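# Load the sawn bar into the lathe chuck, clamp, shut door

## Task

Pick the sawn bar off the rack and put it into the lathe's chuck so that its clean end (not the end with the saw burr) sits against the stop steps at the rear of the jaws, with the bar coaxial with the spindle; then have the chuck clamp onto it and get the door closed.

## Robot and tools

Robot: two UR-type arms, left_arm and right_arm, each ending in a 16-motor four-finger hand. right_arm has a right hand and left_arm a mirrored left hand. Bases are near (-0.038, +0.394, 0) for left and (+0.058, -0.513, 0) for right. The lathe sits behind the bases toward -x, with its chuck facing +y. Its door slides across the front and will not stop if an arm is in the way.

Scene frame: origin at table-top height midway between the arms. +z is up, +x points out over the table, and left_arm is on the +y side. Results report each hand point's end_effector_position in metres, end_effector_quat_wxyz, and velocities in that frame. These values can be off by a few cm.

Hand point axes: +z runs along the straight fingers toward the tips, +y points out of the palm face, and +x runs across the palm away from the thumb on the right hand (toward the thumb on the left hand). A rigid mast sticks out near the wrist on the palm side and can collide with things.

Row layout, used by execute_actions and move: exactly 48 numbers, each in [-1, 1]. The first 24 are left_arm, the next 24 right_arm. Both blocks are always sent, even when one arm is idle. Each block is in this order:
- dx, dy, dz, rx, ry, rz
- index_mcp, index_abd, index_pip, index_dip, middle_mcp, middle_abd, middle_pip, middle_dip, ring_mcp, ring_abd, ring_pip, ring_dip, thumb_cmc, thumb_axl, thumb_mcp, thumb_ipl
- current_limit, speed

The six pose numbers are offsets, not a pose. They are measured from that arm's Hand target as it stood when the action began, in that target's own axes. 1.0 equals 0.6 m, or 180 degrees for rx/ry/rz, which together form one rotation vector. Every row in an action counts from that same start, so sending an offset again moves the arm further. Six zeros re-command the current Hand target. Commanded orientation is clipped to within 32 degrees of the measured one.

The 16 hinge numbers are absolute goal angles, scaled between each hinge's stops. Moving toward -1 curls the fingers toward the palm and swings the thumb in front of it. A zero is a real goal, not 'no change': to hold a grip, send back the hand_goal, hand_current_limit and hand_speed values from the last result. current_limit maps -1..+1 to 0..550 mA (starts at +0.4). speed maps to (speed+1)/2 of 8.5 rad/s (starts at -0.6). Both stay in effect until changed.

execute_actions: actions is a list of objects, each holding any of:
- rows: 1 to 15 rows, one per 1/30 s step.
- steps: 1 to 450, default 15, at least the number of rows. After the last row the arm keeps heading for that row's target.
- until: lathe conditions such as {"lathe": {"chuck_state": "clamped"}}, or [comparison, value] with =, !=, <, <=, >, >=.
- lathe: {door: shut/open, chuck: clamp/open, air_blast: true, re_chuck: true} or {stop: true}.

cameras lists names: cam_high, cam_low, cam_chuck, cam_machine, cam_left_wrist, cam_right_wrist, or "all". An empty actions list returns state and images. For gentle motion, ramp the offsets up row by row; an extra 0.01 per row is about 0.18 m/s.

move: target is one 48-number row or a list of up to 15 rows. Offsets count from the Hand targets at the move's start, not from the previous row. Other arguments:
- speed: m/s, 0.002 to 3.6, default 0.25.
- blend: corner rounding in m.
- stop_force: 3 to 120 N. This ends an arm's path when its wrist sensor feels that much push. Leave it out when backing away from contact.
- zero: default true, re-zeroes before the move.
- blocking: false returns early. It cannot be combined with stop_force.

The result adds a move: line reporting done, off_target, moving, held or fault, plus limits (paced/held).

Other tools:
- wait: seconds 0 to 10.
- stop: brakes a running move.
- zoom_image: camera plus region [x0, y0, x1, y1] in pixels, at most 504 by 504.
- zero_wrist_force: arm.
- read_manual: licences only.
- finished_scene: scene number. This cannot be undone.

Result lines:
- Hand target: the pose the next offsets count from.
- Joint positions, velocities and torques.
- Wrist force and torque along the end effector axes, plus the peak since the last shown.
- hand_goal, hand_measured, hand_current_ma and hand_state (moving/goal/blocked/overload), one entry per hinge motor.
- Lathe fields: door_state (shut/open/between); chuck_state (open/clamped/closed_empty/between); seat_state (home means the bar is seated on all three steps, valid only once clamped); turret_state (home/away/alarm); and *_answer values such as taken or refused_*.

Lathe order: open the door, which needs the turret home. Insert the bar coaxially with its burr-free end touching the steps. Keep holding it while the chuck clamps, since open jaws do not hold it. Release, withdraw the arm, then shut the door. If seat_state is not home, use re_chuck: it needs the door shut, the chuck clamped and the turret home, takes about 16 s, and alarms if the bar is over about 1 cm from the steps. Wait for turret_state home. air_blast clears chips only when nothing is in or over the chuck.

Avoid:
- Dropping the bar, releasing it while moving, or letting anything fall into the chip pan or off the table.
- Fast hits and pressing past firm contact. About 150 N, or a joint torque limit (the wrist joints are weakest, around 15 N m), stops the arm for 10 s.
- Arm-to-arm contact, and closing one hand on the other.
- Hand motors held at 495 mA or more for 5 s; they shut down.
- Stretched or stalled arms, which overheat (MOTOR HOT, then a brake stop).
- Driving the path near an arm's own base.

Each tool is called after "Emit:" as name(argument=value, ...), one argument or row to a line, values as JSON.

## Session

Emit:
execute_actions(
  actions=[],
)

Scene clock: 0.00 s.
left_arm: end_effector_position=(+0.4967, +0.5235, +0.3539) hand_goal=(+0.754, +0.000, +0.576, +0.696, +0.754, +0.000, +0.576, +0.696, +0.754, +0.000, +0.576, +0.696, +0.714, +0.678, +0.226, +0.168) hand_measured=(+0.754, +0.000, +0.576, +0.696, +0.754, +0.000, +0.576, +0.696, +0.754, +0.000, +0.576, +0.696, +0.714, +0.678, +0.226, +0.168) hand_current_ma=(+0, +0, +0, +0, +0, +0, +0, +0, +0, +0, +0, +0, +0, +0, +0, +0) hand_state=(goal, goal, goal, goal, goal, goal, goal, goal, goal, goal, goal, goal, goal, goal, goal, goal) hand_current_limit=0.40 hand_speed=-0.60 end_effector_quat_wxyz=(-0.154, -0.615, +0.737, -0.237) | right_arm: end_effector_position=(+0.3255, -0.7006, +0.1932) hand_goal=(+0.754, +0.000, +0.576, +0.696, +0.754, +0.000, +0.576, +0.696, +0.754, +0.000, +0.576, +0.696, +0.714, +0.678, +0.226, +0.168) hand_measured=(+0.754, +0.000, +0.576, +0.696, +0.754, +0.000, +0.576, +0.696, +0.754, +0.000, +0.576, +0.696, +0.714, +0.678, +0.226, +0.168) hand_current_ma=(+0, +0, +0, +0, +0, +0, +0, +0, +0, +0, +0, +0, +0, +0, +0, +0) hand_state=(goal, goal, goal, goal, goal, goal, goal, goal, goal, goal, goal, goal, goal, goal, goal, goal) hand_current_limit=0.40 hand_speed=-0.60 end_effector_quat_wxyz=(-0.120, -0.600, +0.332, +0.718)
Joint positions: left_arm=[3.807 -1.959 -1.128 -1.919 1.072 -2.278] | right_arm=[-0.696 -0.902 1.726 -0.76 -1.885 2.262]
Joint velocities: within noise
Joint torques (N m): no reading
Wrist force (N): no reading
Wrist torque (N m): no reading
Wrist force, peak (N): no reading
Hand target: left_arm +0.4967, +0.5235, +0.3539; -0.154, -0.615, +0.737, -0.237 | right_arm +0.3255, -0.7006, +0.1932; +0.120, +0.600, -0.332, -0.718
lathe: door_state=shut chuck_state=open seat_state=open turret_state=home door_answer=taken chuck_answer=taken re_chuck_answer=taken

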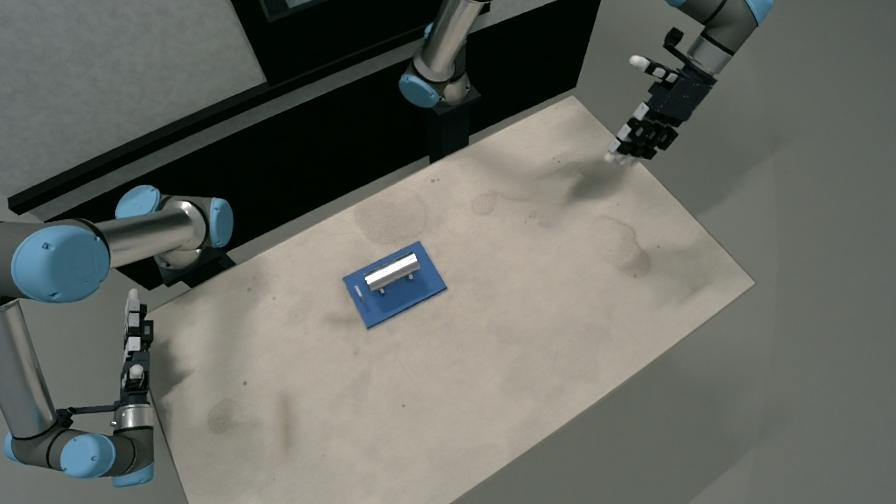

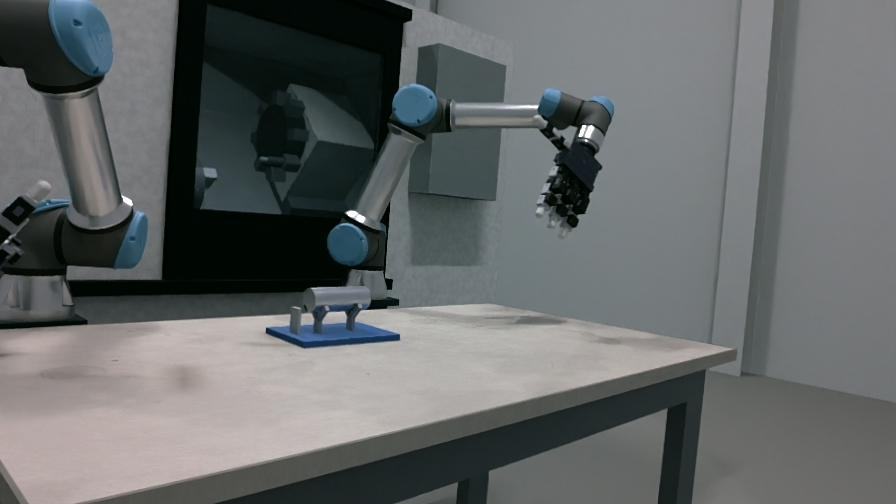

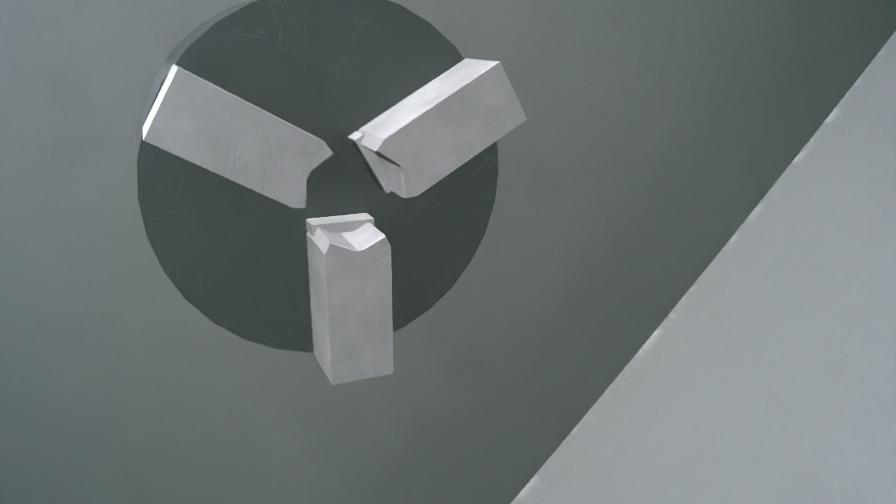

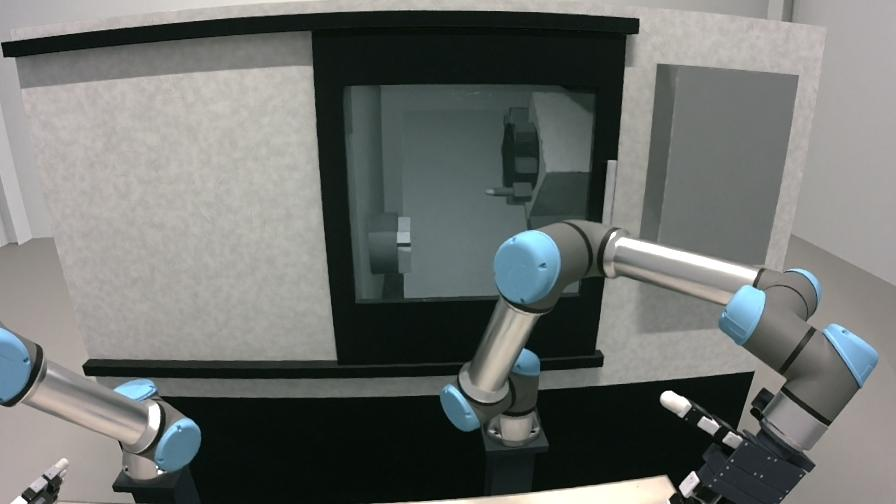

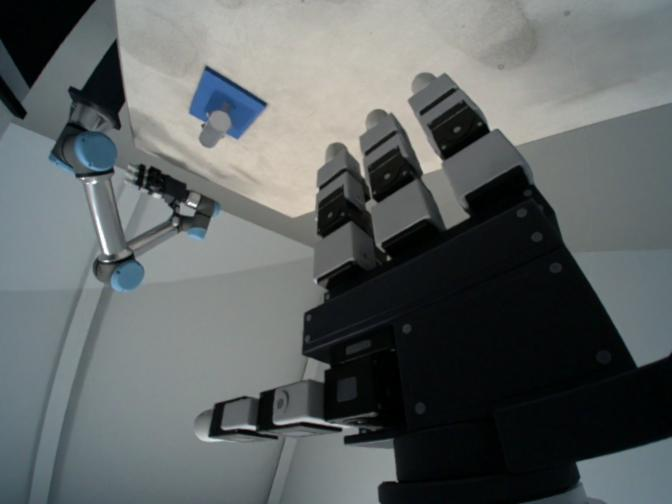

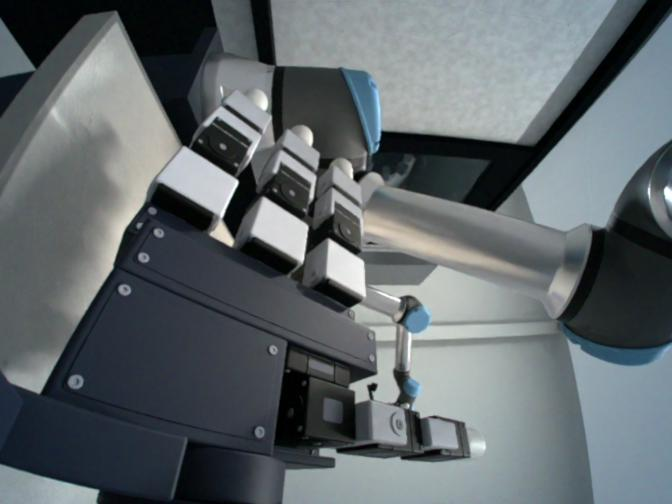

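Emit:
zoom_image(
  camera="cam_high",
  region=[320, 220, 470, 340],
)

Emit:
zoom_image(
  camera="cam_low",
  region=[250, 270, 410, 360],
)

Emit:
zoom_image(
  camera="cam_chuck",
  region=[230, 50, 480, 290],
)

Emit:
zoom_image(
  camera="cam_machine",
  region=[340, 80, 620, 320],
)

Scaled by 3.360 from the camera's 896x504 image, which has a finer 1280x720 frame.

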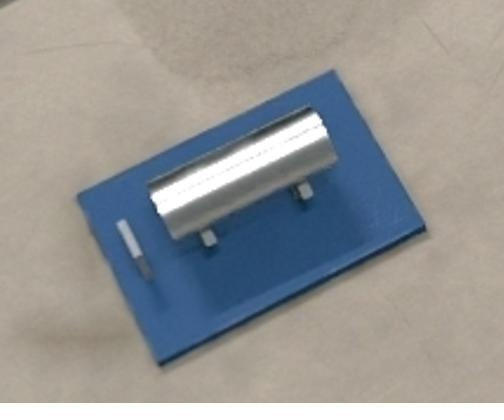

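Scaled by 3.150 from the camera's 896x504 image, which has a finer 1280x720 frame.

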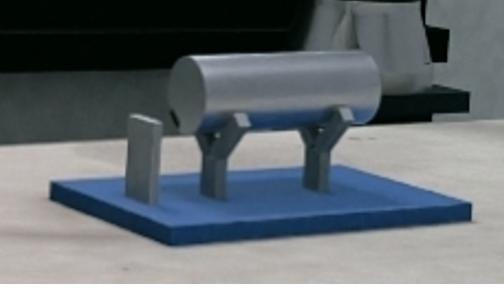

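Scaled by 2.016 from the camera's 896x504 image, which has a finer 1280x720 frame.

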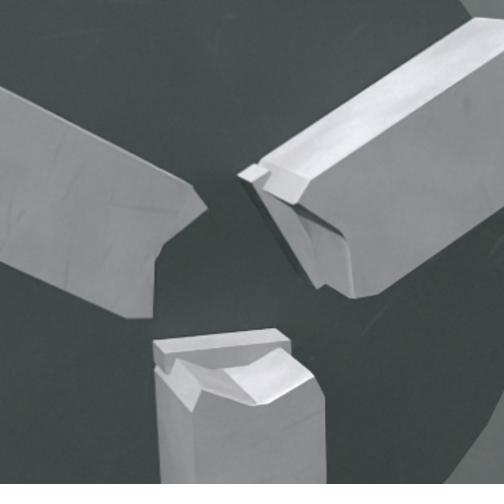

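Scaled by 1.800 from the camera's 896x504 image, which has a finer 1280x720 frame.

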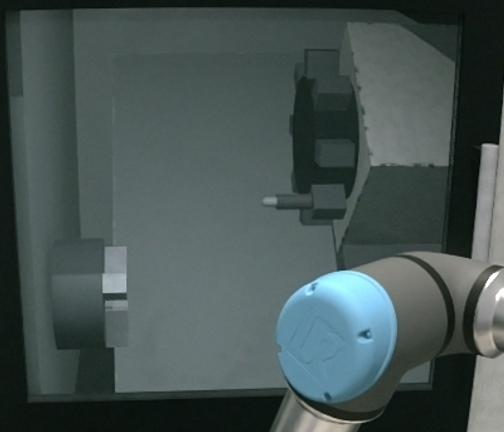

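Emit:
move(
  target=[0.607,0.2435,0.435,-0.038,-0.1788,-0.0557,0.754,0,0.576,0.696,0.754,0,0.576,0.696,0.754,0,0.576,0.696,0.714,0.678,0.226,0.168,0.4,-0.6,0,0,0,0,0,0,0.754,0,0.576,0.696,0.754,0,0.576,0.696,0.754,0,0.576,0.696,0.714,0.678,0.226,0.168,0.4,-0.6],
  cameras=["cam_high","cam_low","cam_left_wrist","cam_machine"],
)

Emit:
execute_actions(
  actions=[
    {"lathe":{"air_blast":true},"steps":75},
    {"lathe":{"door":"open"},"steps":300,"until":{"lathe":{"door_state":"open"}}},
  ],
  cameras=["cam_chuck","cam_machine"],
)

Scene clock: 80.93 s.
left_arm: end_effector_position=(+0.2990, +0.0992, +0.2996) hand_goal=(+0.754, +0.000, +0.576, +0.696, +0.754, +0.000, +0.576, +0.696, +0.754, +0.000, +0.576, +0.696, +0.714, +0.678, +0.226, +0.168) hand_measured=(+0.754, +0.000, +0.576, +0.696, +0.754, +0.000, +0.576, +0.696, +0.754, +0.000, +0.576, +0.696, +0.714, +0.678, +0.224, +0.168) hand_current_ma=(+0, +0, +0, +0, +0, +0, +0, +0, +0, +0, +0, +0, +0, +0, +0, +0) hand_state=(goal, goal, goal, goal, goal, goal, goal, goal, goal, goal, goal, goal, goal, goal, goal, goal) hand_current_limit=0.40 hand_speed=-0.60 end_effector_quat_wxyz=(+0.000, +0.707, -0.707, +0.000) end_effector_velocity=(-0.001, -0.001, +0.000) end_effector_angular_velocity=(+0.001, +0.000, +0.004) | right_arm: end_effector_position=(+0.3255, -0.7006, +0.1932) hand_goal=(+0.754, +0.000, +0.576, +0.696, +0.754, +0.000, +0.576, +0.696, +0.754, +0.000, +0.576, +0.696, +0.714, +0.678, +0.226, +0.168) hand_measured=(+0.758, +0.000, +0.576, +0.696, +0.758, +0.000, +0.576, +0.696, +0.758, +0.000, +0.576, +0.696, +0.718, +0.678, +0.226, +0.168) hand_current_ma=(+6, +0, +1, +0, +7, +0, +1, +0, +7, +0, +1, +0, +6, -1, +0, +0) hand_state=(goal, goal, goal, goal, goal, goal, goal, goal, goal, goal, goal, goal, goal, goal, goal, goal) hand_current_limit=0.40 hand_speed=-0.60 end_effector_quat_wxyz=(-0.120, -0.600, +0.332, +0.718)
Joint positions: left_arm=[2.895 -1.563 -1.727 -1.421 1.572 -3.446] | right_arm=[-0.696 -0.902 1.726 -0.76 -1.885 2.262]
Joint velocities: left_arm=[-0.002 0 -0.001 0 0 -0.006] | right_arm=[within noise]
Joint torques (N m): left_arm=[-14.12 34.95 13.56 4.98 0.67 -1.73] | right_arm=[-0.4 -42.67 -13.03 1.55 -0.46 0.31]
Wrist force (N): left_arm=[0.6 0.1 0.6] | right_arm=[0.2 0.2 -0.1]
Wrist torque (N m): left_arm=[0.03 0.01 -0.02] | right_arm=[0.03 -0.01 0.01]
Wrist force, peak (N): left_arm=[3.1 1.6 0.9] | right_arm=[0.2 0.3 -0.5]
Hand target: left_arm +0.2990, +0.0992, +0.2995; -0.001, +0.707, -0.707, +0.000 | right_arm +0.3255, -0.7006, +0.1932; +0.120, +0.600, -0.332, -0.718
Off the commanded pose: left_arm 0.000 m, 0 deg | right_arm 0.000 m, 0 deg.
lathe: door_state=shut chuck_state=open seat_state=open turret_state=home door_answer=taken chuck_answer=taken re_chuck_answer=taken
move: done
Images, in order (width x height): cam_high 896x504, cam_low 896x504, cam_machine 896x504, cam_left_wrist 672x504.

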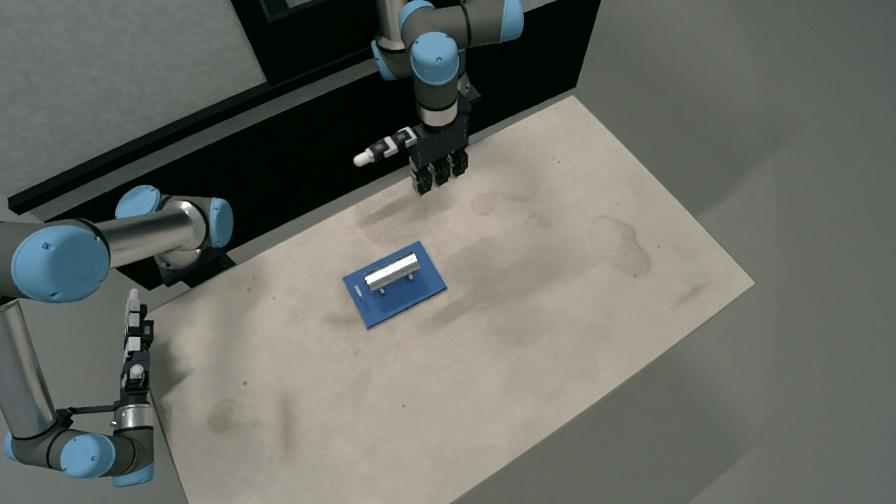

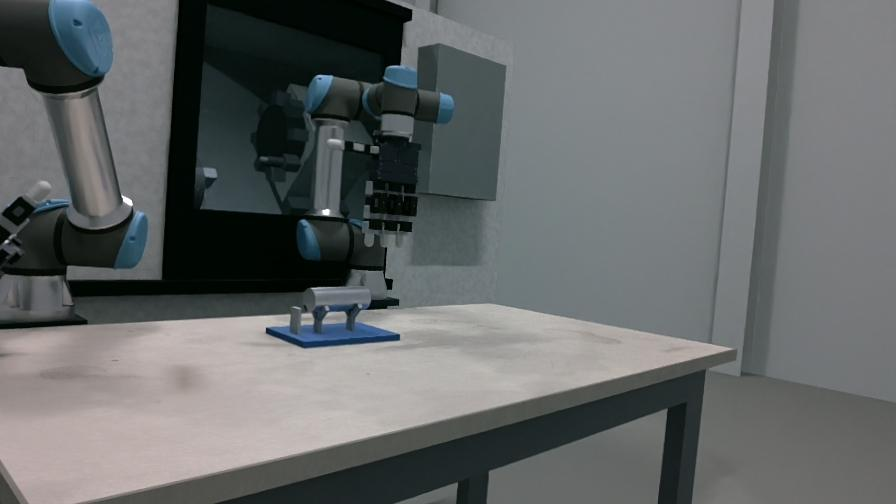

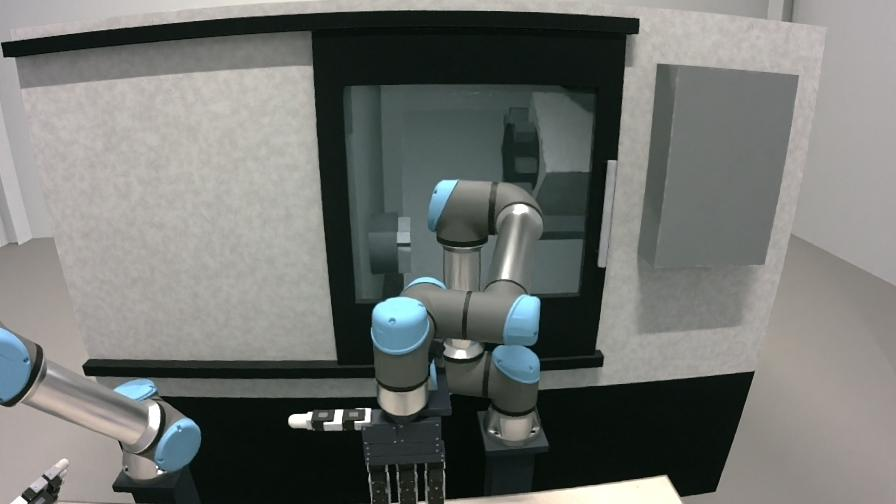

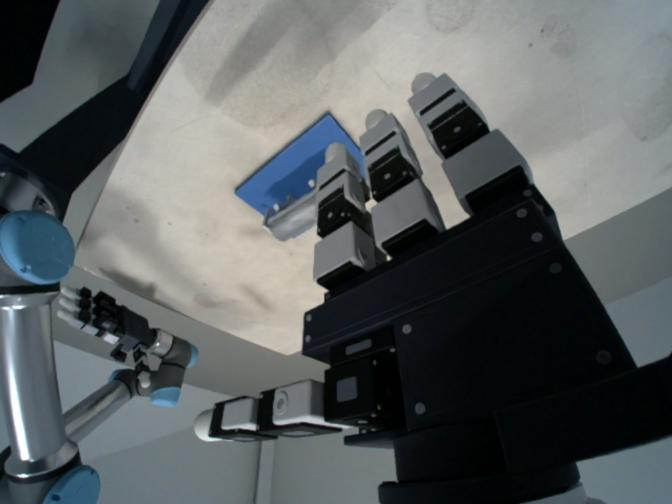

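Scene clock: 85.67 s.
left_arm: end_effector_position=(+0.2990, +0.0992, +0.2995) hand_goal=(+0.754, +0.000, +0.576, +0.696, +0.754, +0.000, +0.576, +0.696, +0.754, +0.000, +0.576, +0.696, +0.714, +0.678, +0.226, +0.168) hand_measured=(+0.754, +0.000, +0.576, +0.696, +0.754, +0.000, +0.576, +0.696, +0.754, +0.000, +0.576, +0.696, +0.714, +0.678, +0.224, +0.168) hand_current_ma=(+0, +0, +0, +0, +0, +0, +0, +0, +0, +0, +0, +0, +0, +0, +0, +0) hand_state=(goal, goal, goal, goal, goal, goal, goal, goal, goal, goal, goal, goal, goal, goal, goal, goal) hand_current_limit=0.40 hand_speed=-0.60 end_effector_quat_wxyz=(-0.001, +0.707, -0.707, +0.000) | right_arm: end_effector_position=(+0.3255, -0.7006, +0.1932) hand_goal=(+0.754, +0.000, +0.576, +0.696, +0.754, +0.000, +0.576, +0.696, +0.754, +0.000, +0.576, +0.696, +0.714, +0.678, +0.226, +0.168) hand_measured=(+0.758, +0.000, +0.576, +0.696, +0.758, +0.000, +0.576, +0.696, +0.758, +0.000, +0.576, +0.696, +0.718, +0.678, +0.226, +0.168) hand_current_ma=(+6, +0, +1, +0, +7, +0, +1, +0, +7, +0, +1, +0, +6, -1, +0, +0) hand_state=(goal, goal, goal, goal, goal, goal, goal, goal, goal, goal, goal, goal, goal, goal, goal, goal) hand_current_limit=0.40 hand_speed=-0.60 end_effector_quat_wxyz=(-0.120, -0.600, +0.332, +0.718)
Joint positions: left_arm=[2.894 -1.563 -1.728 -1.421 1.572 -3.446] | right_arm=[-0.696 -0.902 1.726 -0.76 -1.885 2.262]
Joint torques (N m): left_arm=[-12.36 36.9 13.39 4.61 1.37 -1.73] | right_arm=[-0.42 -42.28 -12.65 1.47 -0.4 0.22]
Wrist force (N): left_arm=[0.6 0.4 0.4] | right_arm=[0.0 0.1 0.0]
Wrist torque (N m): left_arm=[0.08 -0.02 -0.02] | right_arm=[0.01 0.01 0.00]
Wrist force, peak (N): left_arm=[1.1 0.6 0.4] | right_arm=[-0.1 0.5 0.0]
Hand target: left_arm +0.2990, +0.0992, +0.2995; -0.001, +0.707, -0.707, +0.000 | right_arm +0.3255, -0.7006, +0.1932; +0.120, +0.600, -0.332, -0.718
Off the commanded pose: left_arm 0.000 m, 0 deg | right_arm 0.000 m, 0 deg.
lathe: door_state=open chuck_state=open seat_state=open turret_state=home door_answer=taken chuck_answer=taken re_chuck_answer=taken
Images, in order (width x height): cam_chuck 896x504, cam_machine 896x504.

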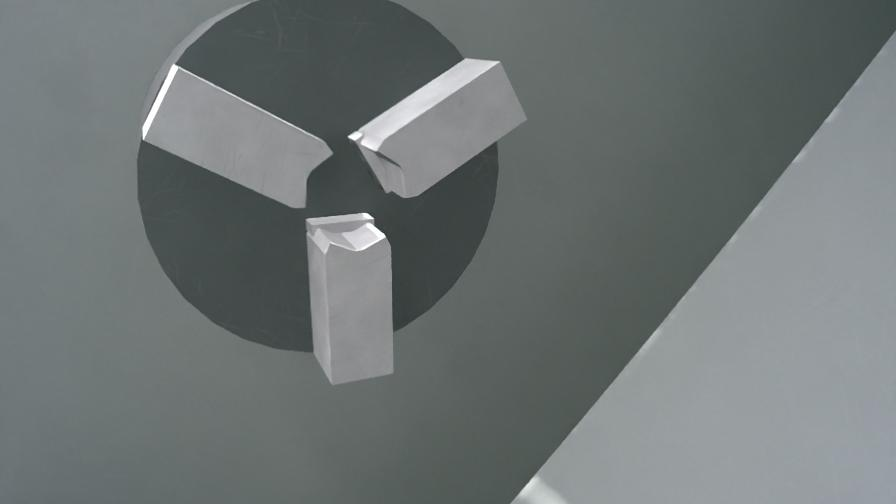

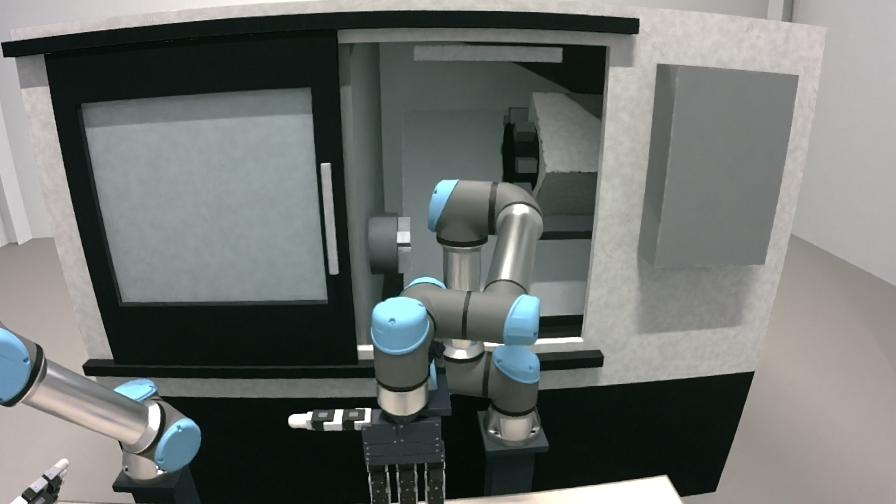

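Emit:
move(
  target=[0.0817,-0.0683,0.0333,0,0,0,0.754,0,0.576,0.696,0.754,0,0.576,0.696,0.754,0,0.576,0.696,0.714,0.678,0.226,0.168,0.4,-0.6,0,0,0,0,0,0,0.754,0,0.576,0.696,0.754,0,0.576,0.696,0.754,0,0.576,0.696,0.714,0.678,0.226,0.168,0.4,-0.6],
  cameras=["cam_high","cam_low","cam_left_wrist"],
)

Emit:
zoom_image(
  camera="cam_left_wrist",
  region=[170, 120, 370, 320],
)

Emit:
zoom_image(
  camera="cam_high",
  region=[340, 230, 450, 330],
)

Emit:
zoom_image(
  camera="cam_low",
  region=[280, 270, 400, 350],
)

Scene clock: 118.70 s.
left_arm: end_effector_position=(+0.3399, +0.0501, +0.2796) hand_goal=(+0.754, +0.000, +0.576, +0.696, +0.754, +0.000, +0.576, +0.696, +0.754, +0.000, +0.576, +0.696, +0.714, +0.678, +0.226, +0.168) hand_measured=(+0.754, +0.000, +0.576, +0.696, +0.754, +0.000, +0.576, +0.696, +0.754, +0.000, +0.576, +0.696, +0.714, +0.678, +0.224, +0.168) hand_current_ma=(+0, +0, +0, +0, +0, +0, +0, +0, +0, +0, +0, +0, +0, +0, +0, +0) hand_state=(goal, goal, goal, goal, goal, goal, goal, goal, goal, goal, goal, goal, goal, goal, goal, goal) hand_current_limit=0.40 hand_speed=-0.60 end_effector_quat_wxyz=(-0.001, +0.707, -0.707, +0.000) | right_arm: end_effector_position=(+0.3255, -0.7006, +0.1932) hand_goal=(+0.754, +0.000, +0.576, +0.696, +0.754, +0.000, +0.576, +0.696, +0.754, +0.000, +0.576, +0.696, +0.714, +0.678, +0.226, +0.168) hand_measured=(+0.758, +0.000, +0.576, +0.696, +0.758, +0.000, +0.576, +0.696, +0.758, +0.000, +0.576, +0.696, +0.718, +0.678, +0.226, +0.168) hand_current_ma=(+6, +0, +1, +0, +7, +0, +1, +0, +7, +0, +1, +0, +6, -1, +0, +0) hand_state=(goal, goal, goal, goal, goal, goal, goal, goal, goal, goal, goal, goal, goal, goal, goal, goal) hand_current_limit=0.40 hand_speed=-0.60 end_effector_quat_wxyz=(-0.120, -0.600, +0.332, +0.718)
Joint positions: left_arm=[2.831 -1.719 -1.612 -1.382 1.572 -3.509] | right_arm=[-0.696 -0.902 1.726 -0.76 -1.885 2.262]
Joint torques (N m): left_arm=[9.98 23.58 22.07 0.21 1.49 1.04] | right_arm=[-0.53 -44.14 -13.4 1.14 -0.55 0.46]
Wrist force (N): left_arm=[0.7 0.4 0.4] | right_arm=[0.1 0.0 -0.1]
Wrist torque (N m): left_arm=[0.08 -0.03 0.01] | right_arm=[0.01 -0.01 0.01]
Wrist force, peak (N): left_arm=[1.7 -0.7 1.0] | right_arm=[0.2 0.6 -0.1]
Hand target: left_arm +0.3400, +0.0502, +0.2795; -0.001, +0.707, -0.707, +0.000 | right_arm +0.3255, -0.7006, +0.1932; +0.120, +0.600, -0.332, -0.718
Off the commanded pose: left_arm 0.000 m, 0 deg | right_arm 0.000 m, 0 deg.
lathe: door_state=open chuck_state=open seat_state=open turret_state=home door_answer=taken chuck_answer=taken re_chuck_answer=taken
move: done
Images, in order (width x height): cam_high 896x504, cam_low 896x504, cam_left_wrist 672x504.

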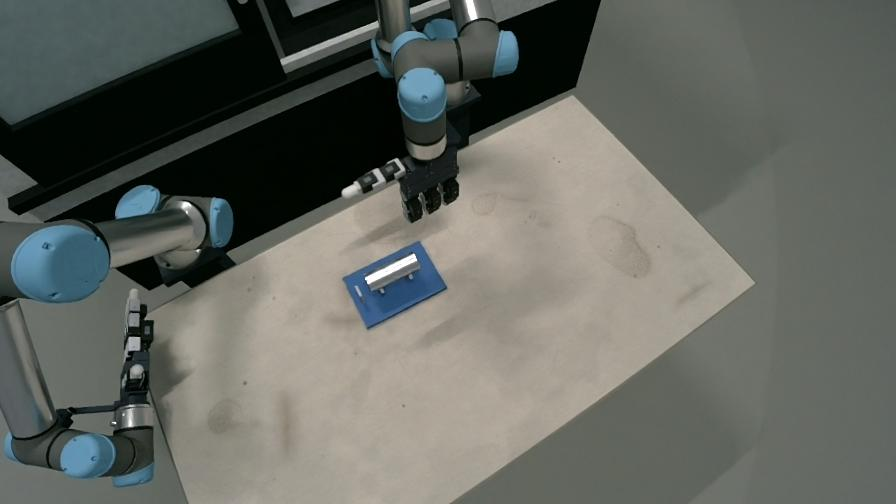

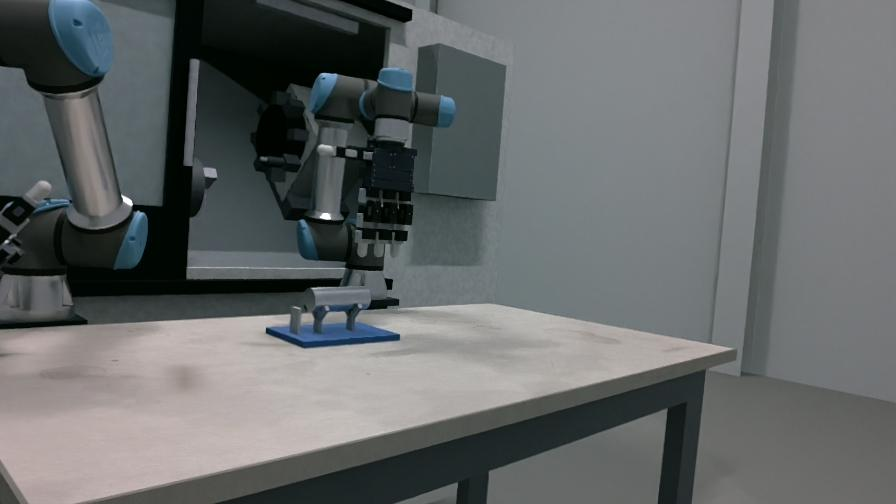

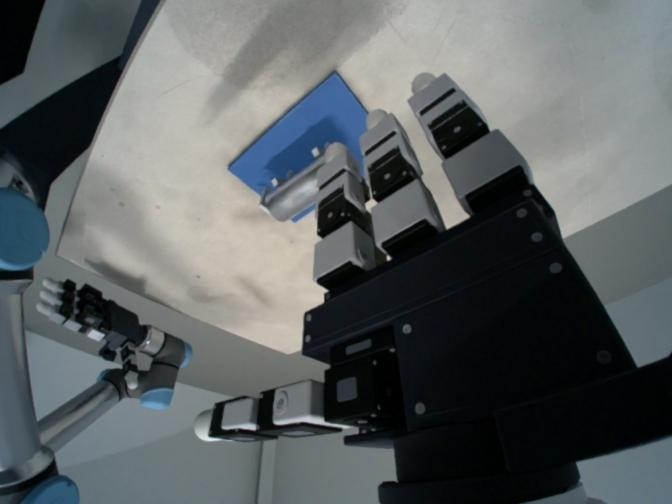

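Scaled by 2.520 from the camera's 672x504 image, which has a finer 960x720 frame.

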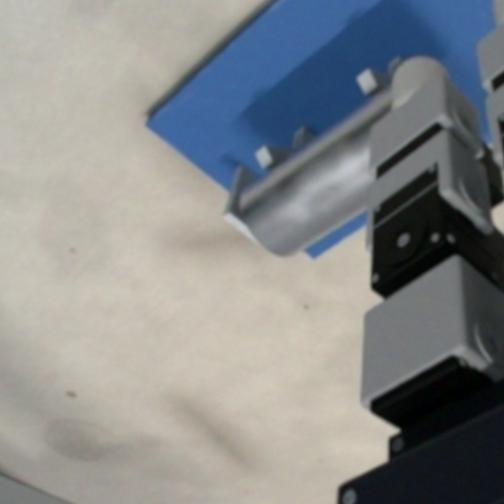

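Scaled by 4.582 from the camera's 896x504 image, which has a finer 1280x720 frame.

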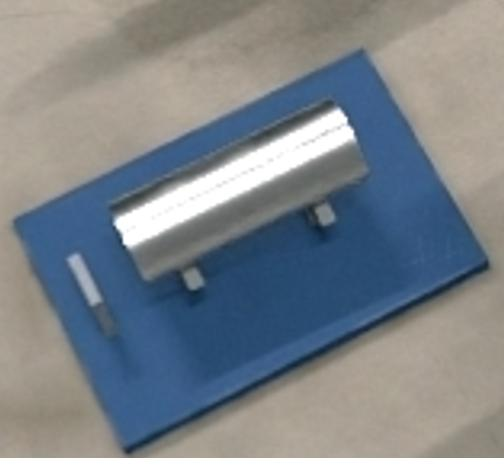

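Scaled by 4.200 from the camera's 896x504 image, which has a finer 1280x720 frame.

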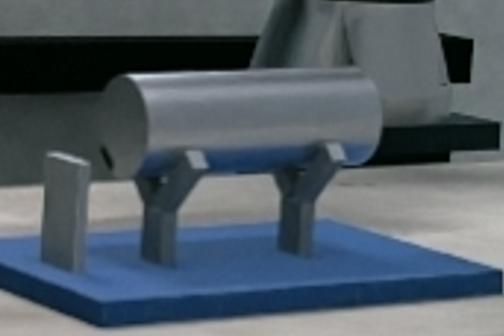

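Emit:
move(
  target=[-0.2167,-0.1833,0.05,0,0,0,0.754,0,0.576,0.696,0.754,0,0.576,0.696,0.754,0,0.576,0.696,0.714,0.678,0.226,0.168,0.4,-0.6,0,0,0,0,0,0,0.754,0,0.576,0.696,0.754,0,0.576,0.696,0.754,0,0.576,0.696,0.714,0.678,0.226,0.168,0.4,-0.6],
  cameras=["cam_left_wrist","cam_high"],
)

Emit:
zoom_image(
  camera="cam_left_wrist",
  region=[110, 60, 310, 210],
)

Scene clock: 136.90 s.
left_arm: end_effector_position=(+0.4499, +0.1801, +0.2498) hand_goal=(+0.754, +0.000, +0.576, +0.696, +0.754, +0.000, +0.576, +0.696, +0.754, +0.000, +0.576, +0.696, +0.714, +0.678, +0.226, +0.168) hand_measured=(+0.754, +0.000, +0.576, +0.696, +0.754, +0.000, +0.576, +0.696, +0.754, +0.000, +0.576, +0.696, +0.714, +0.678, +0.224, +0.168) hand_current_ma=(+0, +0, +0, +0, +0, +0, +0, +0, +0, +0, +0, +0, +0, +0, +0, +0) hand_state=(goal, goal, goal, goal, goal, goal, goal, goal, goal, goal, goal, goal, goal, goal, goal, goal) hand_current_limit=0.40 hand_speed=-0.60 end_effector_quat_wxyz=(-0.001, +0.707, -0.707, +0.000) | right_arm: end_effector_position=(+0.3255, -0.7006, +0.1932) hand_goal=(+0.754, +0.000, +0.576, +0.696, +0.754, +0.000, +0.576, +0.696, +0.754, +0.000, +0.576, +0.696, +0.714, +0.678, +0.226, +0.168) hand_measured=(+0.758, +0.000, +0.576, +0.696, +0.758, +0.000, +0.576, +0.696, +0.758, +0.000, +0.576, +0.696, +0.718, +0.678, +0.226, +0.168) hand_current_ma=(+6, +0, +1, +0, +7, +0, +1, +0, +7, +0, +1, +0, +6, -1, +0, +0) hand_state=(goal, goal, goal, goal, goal, goal, goal, goal, goal, goal, goal, goal, goal, goal, goal, goal) hand_current_limit=0.40 hand_speed=-0.60 end_effector_quat_wxyz=(-0.120, -0.600, +0.332, +0.718)
Joint positions: left_arm=[3.099 -1.83 -1.554 -1.328 1.572 -3.241] | right_arm=[-0.696 -0.902 1.726 -0.76 -1.885 2.262]
Joint torques (N m): left_arm=[8.14 41.29 14.84 0.07 -1.05 1.63] | right_arm=[0.01 -45.3 -13.42 0.97 -0.66 0.44]
Wrist force (N): left_arm=[0.9 0.3 0.6] | right_arm=[0.2 0.2 -0.2]
Wrist torque (N m): left_arm=[0.06 -0.05 -0.10] | right_arm=[0.03 -0.02 0.02]
Wrist force, peak (N): left_arm=[2.6 1.8 0.1] | right_arm=[0.4 0.3 -0.3]
Hand target: left_arm +0.4499, +0.1802, +0.2497; -0.001, +0.707, -0.707, +0.000 | right_arm +0.3255, -0.7006, +0.1932; +0.120, +0.600, -0.332, -0.718
Off the commanded pose: left_arm 0.000 m, 0 deg | right_arm 0.000 m, 0 deg.
lathe: door_state=open chuck_state=open seat_state=open turret_state=home door_answer=taken chuck_answer=taken re_chuck_answer=taken
move: done
Images, in order (width x height): cam_high 896x504, cam_left_wrist 672x504.

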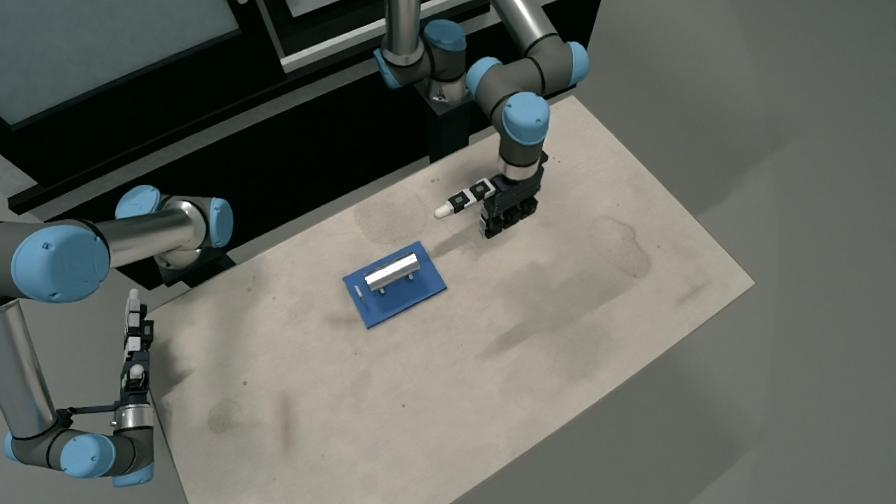

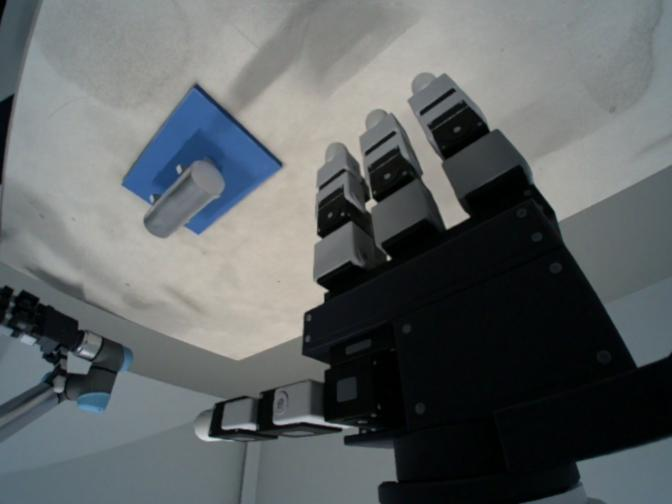

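Scaled by 2.520 from the camera's 672x504 image, which has a finer 960x720 frame.

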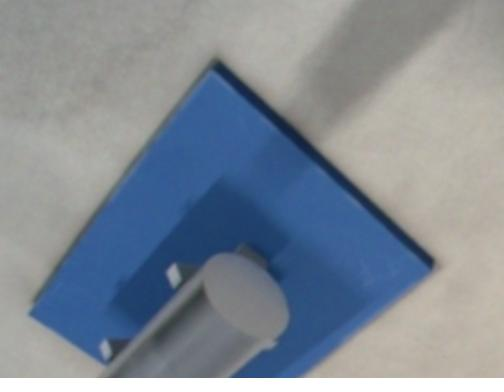

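Emit:
zoom_image(
  camera="cam_left_wrist",
  region=[175, 145, 240, 210],
)

Emit:
zoom_image(
  camera="cam_low",
  region=[290, 280, 380, 340],
)

Scaled by 7.754 from the camera's 672x504 image, which has a finer 960x720 frame.

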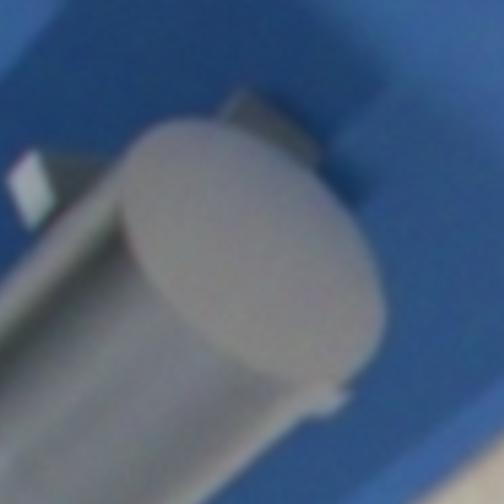

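This scene's latest camera images include none from cam_low. They are from: cam_high, cam_left_wrist. cam_low's image comes with the result of a call that names it in "cameras".

Emit:
wait(
  seconds=0.1,
  cameras=["cam_low"],
)

Emit:
zoom_image(
  camera="cam_low",
  region=[285, 275, 345, 335],
)

Scene clock: 164.50 s.
left_arm: end_effector_position=(+0.4499, +0.1802, +0.2497) hand_goal=(+0.754, +0.000, +0.576, +0.696, +0.754, +0.000, +0.576, +0.696, +0.754, +0.000, +0.576, +0.696, +0.714, +0.678, +0.226, +0.168) hand_measured=(+0.754, +0.000, +0.576, +0.696, +0.754, +0.000, +0.576, +0.696, +0.754, +0.000, +0.576, +0.696, +0.714, +0.678, +0.224, +0.168) hand_current_ma=(+0, +0, +0, +0, +0, +0, +0, +0, +0, +0, +0, +0, +0, +0, +0, +0) hand_state=(goal, goal, goal, goal, goal, goal, goal, goal, goal, goal, goal, goal, goal, goal, goal, goal) hand_current_limit=0.40 hand_speed=-0.60 end_effector_quat_wxyz=(-0.001, +0.707, -0.707, +0.000) | right_arm: end_effector_position=(+0.3255, -0.7006, +0.1932) hand_goal=(+0.754, +0.000, +0.576, +0.696, +0.754, +0.000, +0.576, +0.696, +0.754, +0.000, +0.576, +0.696, +0.714, +0.678, +0.226, +0.168) hand_measured=(+0.758, +0.000, +0.576, +0.696, +0.758, +0.000, +0.576, +0.696, +0.758, +0.000, +0.576, +0.696, +0.718, +0.678, +0.226, +0.168) hand_current_ma=(+6, +0, +1, +0, +7, +0, +1, +0, +7, +0, +1, +0, +6, -1, +0, +0) hand_state=(goal, goal, goal, goal, goal, goal, goal, goal, goal, goal, goal, goal, goal, goal, goal, goal) hand_current_limit=0.40 hand_speed=-0.60 end_effector_quat_wxyz=(-0.120, -0.600, +0.332, +0.718)
Joint positions: left_arm=[3.099 -1.83 -1.554 -1.328 1.572 -3.241] | right_arm=[-0.696 -0.902 1.726 -0.76 -1.885 2.262]
Joint torques (N m): left_arm=[10.16 48.08 13.43 1.97 0.73 0.39] | right_arm=[-0.43 -47.27 -13.53 0.79 -0.69 0.45]
Wrist force (N): left_arm=[1.0 0.6 0.6] | right_arm=[0.2 0.0 -0.1]
Wrist torque (N m): left_arm=[0.09 -0.05 -0.10] | right_arm=[0.01 -0.02 0.01]
Wrist force, peak (N): left_arm=[1.1 0.8 0.7] | right_arm=[0.3 0.5 0.1]
Hand target: left_arm +0.4499, +0.1802, +0.2497; -0.001, +0.707, -0.707, +0.000 | right_arm +0.3255, -0.7006, +0.1932; +0.120, +0.600, -0.332, -0.718
Off the commanded pose: left_arm 0.000 m, 0 deg | right_arm 0.000 m, 0 deg.
lathe: door_state=open chuck_state=open seat_state=open turret_state=home door_answer=taken chuck_answer=taken re_chuck_answer=taken
wait: 0.10 s; at rest from the start
Images, in order (width x height): cam_low 896x504.

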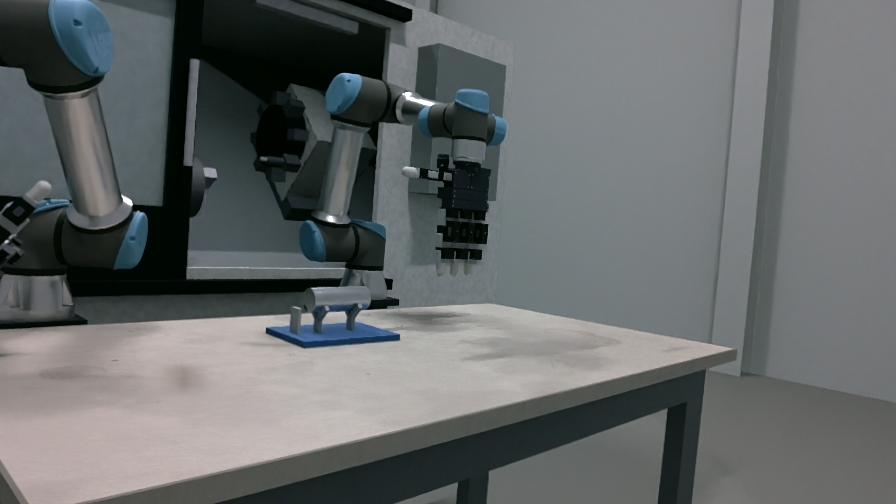

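Scaled by 8.400 from the camera's 896x504 image, which has a finer 1280x720 frame.

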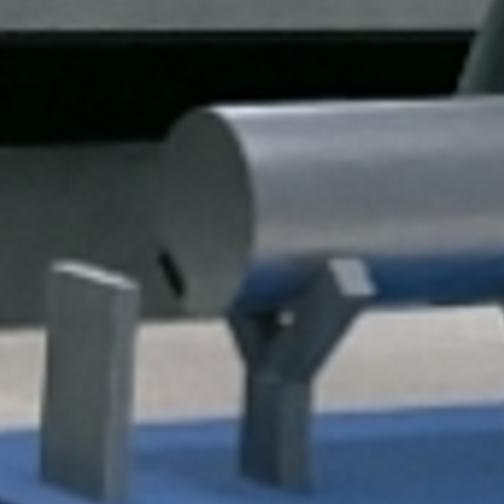

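Emit:
move(
  target=[
    [0.05,0,-0.117,0,0.1082,0.4881,0.616,0,0.358,-0.609,0.97,0,0.577,0.696,0.97,0,0.577,0.696,-0.571,0.678,0.225,0.168,0.4,-0.6,0,0,0,0,0,0,0.754,0,0.576,0.696,0.754,0,0.576,0.696,0.754,0,0.576,0.696,0.714,0.678,0.226,0.168,0.4,-0.6],
    [0.467,0,-0.083,0,0.2164,0.9762,0.616,0,0.358,-0.609,0.97,0,0.577,0.696,0.97,0,0.577,0.696,-0.571,0.678,0.225,0.168,0.4,-0.6,0,0,0,0,0,0,0.754,0,0.576,0.696,0.754,0,0.576,0.696,0.754,0,0.576,0.696,0.714,0.678,0.226,0.168,0.4,-0.6],
    [0.4737,-0.0317,0.058,0,0.2164,0.9762,0.616,0,0.358,-0.609,0.97,0,0.577,0.696,0.97,0,0.577,0.696,-0.571,0.678,0.225,0.168,0.4,-0.6,0,0,0,0,0,0,0.754,0,0.576,0.696,0.754,0,0.576,0.696,0.754,0,0.576,0.696,0.714,0.678,0.226,0.168,0.4,-0.6],
  ],
  blend=[0.03,0.03,0],
  speed=0.4,
  cameras=["cam_left_wrist","cam_high","cam_low"],
)

Scene clock: 203.13 s.
left_arm: end_effector_position=(+0.4691, -0.1039, +0.2148) hand_goal=(+0.616, +0.000, +0.358, -0.608, +0.970, +0.000, +0.578, +0.696, +0.970, +0.000, +0.578, +0.696, -0.570, +0.678, +0.226, +0.168) hand_measured=(+0.614, +0.000, +0.360, -0.604, +0.962, +0.000, +0.576, +0.696, +0.960, +0.000, +0.576, +0.696, -0.570, +0.678, +0.222, +0.168) hand_current_ma=(+0, +0, +0, +0, -2, +0, +0, +0, -2, +0, +0, +0, +0, +0, -1, +0) hand_state=(goal, goal, goal, goal, goal, goal, goal, goal, goal, goal, goal, goal, goal, goal, goal, goal) hand_current_limit=0.40 hand_speed=-0.60 end_effector_quat_wxyz=(-0.153, +0.690, +0.691, -0.152) | right_arm: end_effector_position=(+0.3255, -0.7006, +0.1932) hand_goal=(+0.754, +0.000, +0.576, +0.696, +0.754, +0.000, +0.576, +0.696, +0.754, +0.000, +0.576, +0.696, +0.714, +0.678, +0.226, +0.168) hand_measured=(+0.758, +0.000, +0.576, +0.696, +0.758, +0.000, +0.576, +0.696, +0.758, +0.000, +0.576, +0.696, +0.718, +0.678, +0.226, +0.168) hand_current_ma=(+6, +0, +1, +0, +7, +0, +1, +0, +7, +0, +1, +0, +6, -1, +0, +0) hand_state=(goal, goal, goal, goal, goal, goal, goal, goal, goal, goal, goal, goal, goal, goal, goal, goal) hand_current_limit=0.40 hand_speed=-0.60 end_effector_quat_wxyz=(-0.120, -0.600, +0.332, +0.718)
Joint positions: left_arm=[2.6 -2.183 -0.999 -1.898 1.332 -0.554] | right_arm=[-0.696 -0.902 1.726 -0.76 -1.885 2.262]
Joint torques (N m): left_arm=[-13.1 55.59 12 3.84 -2.32 -0.31] | right_arm=[-0.26 -48.85 -13.79 0.54 -0.96 0.62]
Wrist force (N): left_arm=[0.8 0.4 0.7] | right_arm=[0.0 -0.1 -0.3]
Wrist torque (N m): left_arm=[0.03 0.02 -0.21] | right_arm=[0.01 0.01 -0.01]
Wrist force, peak (N): left_arm=[1.6 3.2 2.0] | right_arm=[0.3 0.5 -0.2]
Hand target: left_arm +0.4690, -0.1040, +0.2147; -0.153, +0.690, +0.691, -0.152 | right_arm +0.3255, -0.7006, +0.1932; +0.120, +0.600, -0.332, -0.718
Off the commanded pose: left_arm 0.000 m, 0 deg | right_arm 0.000 m, 0 deg.
lathe: door_state=open chuck_state=open seat_state=open turret_state=home door_answer=taken chuck_answer=taken re_chuck_answer=taken
move: done
Images, in order (width x height): cam_high 896x504, cam_low 896x504, cam_left_wrist 672x504.

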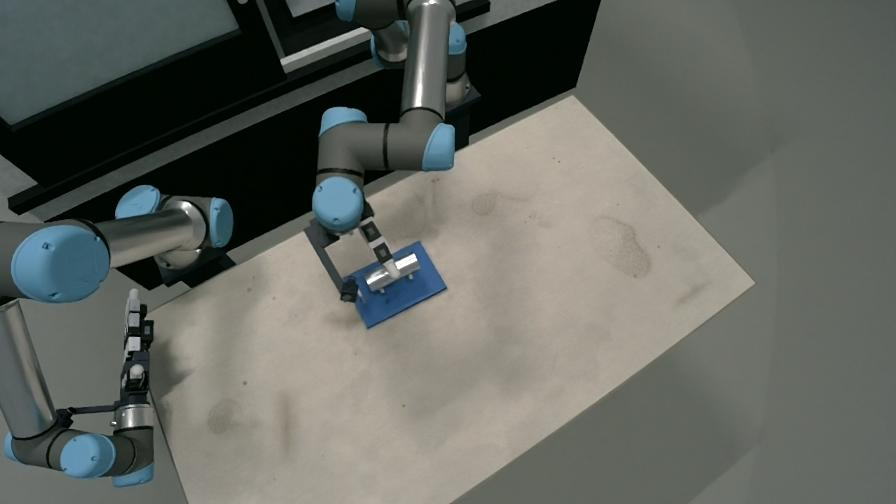

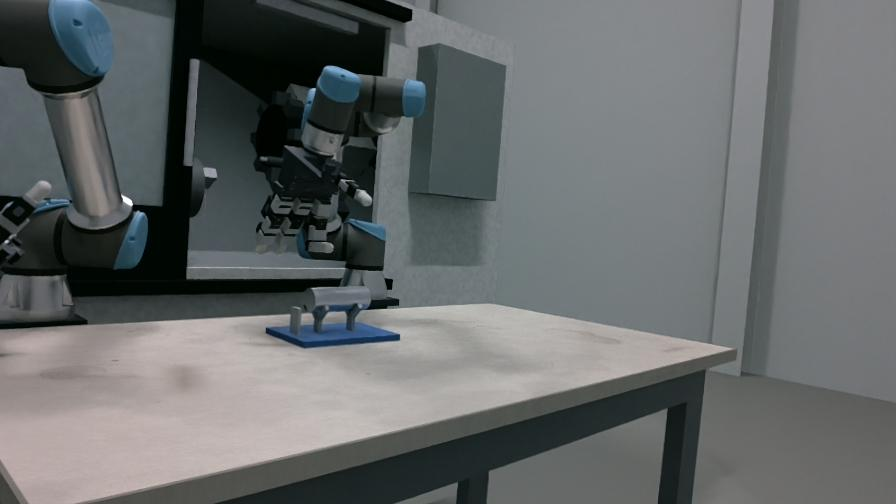

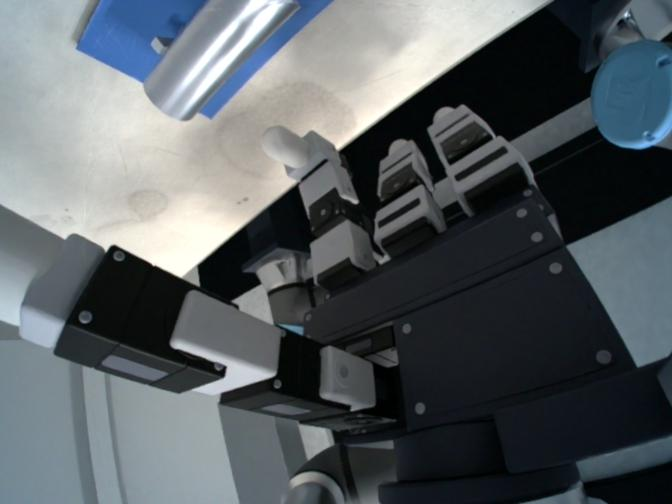

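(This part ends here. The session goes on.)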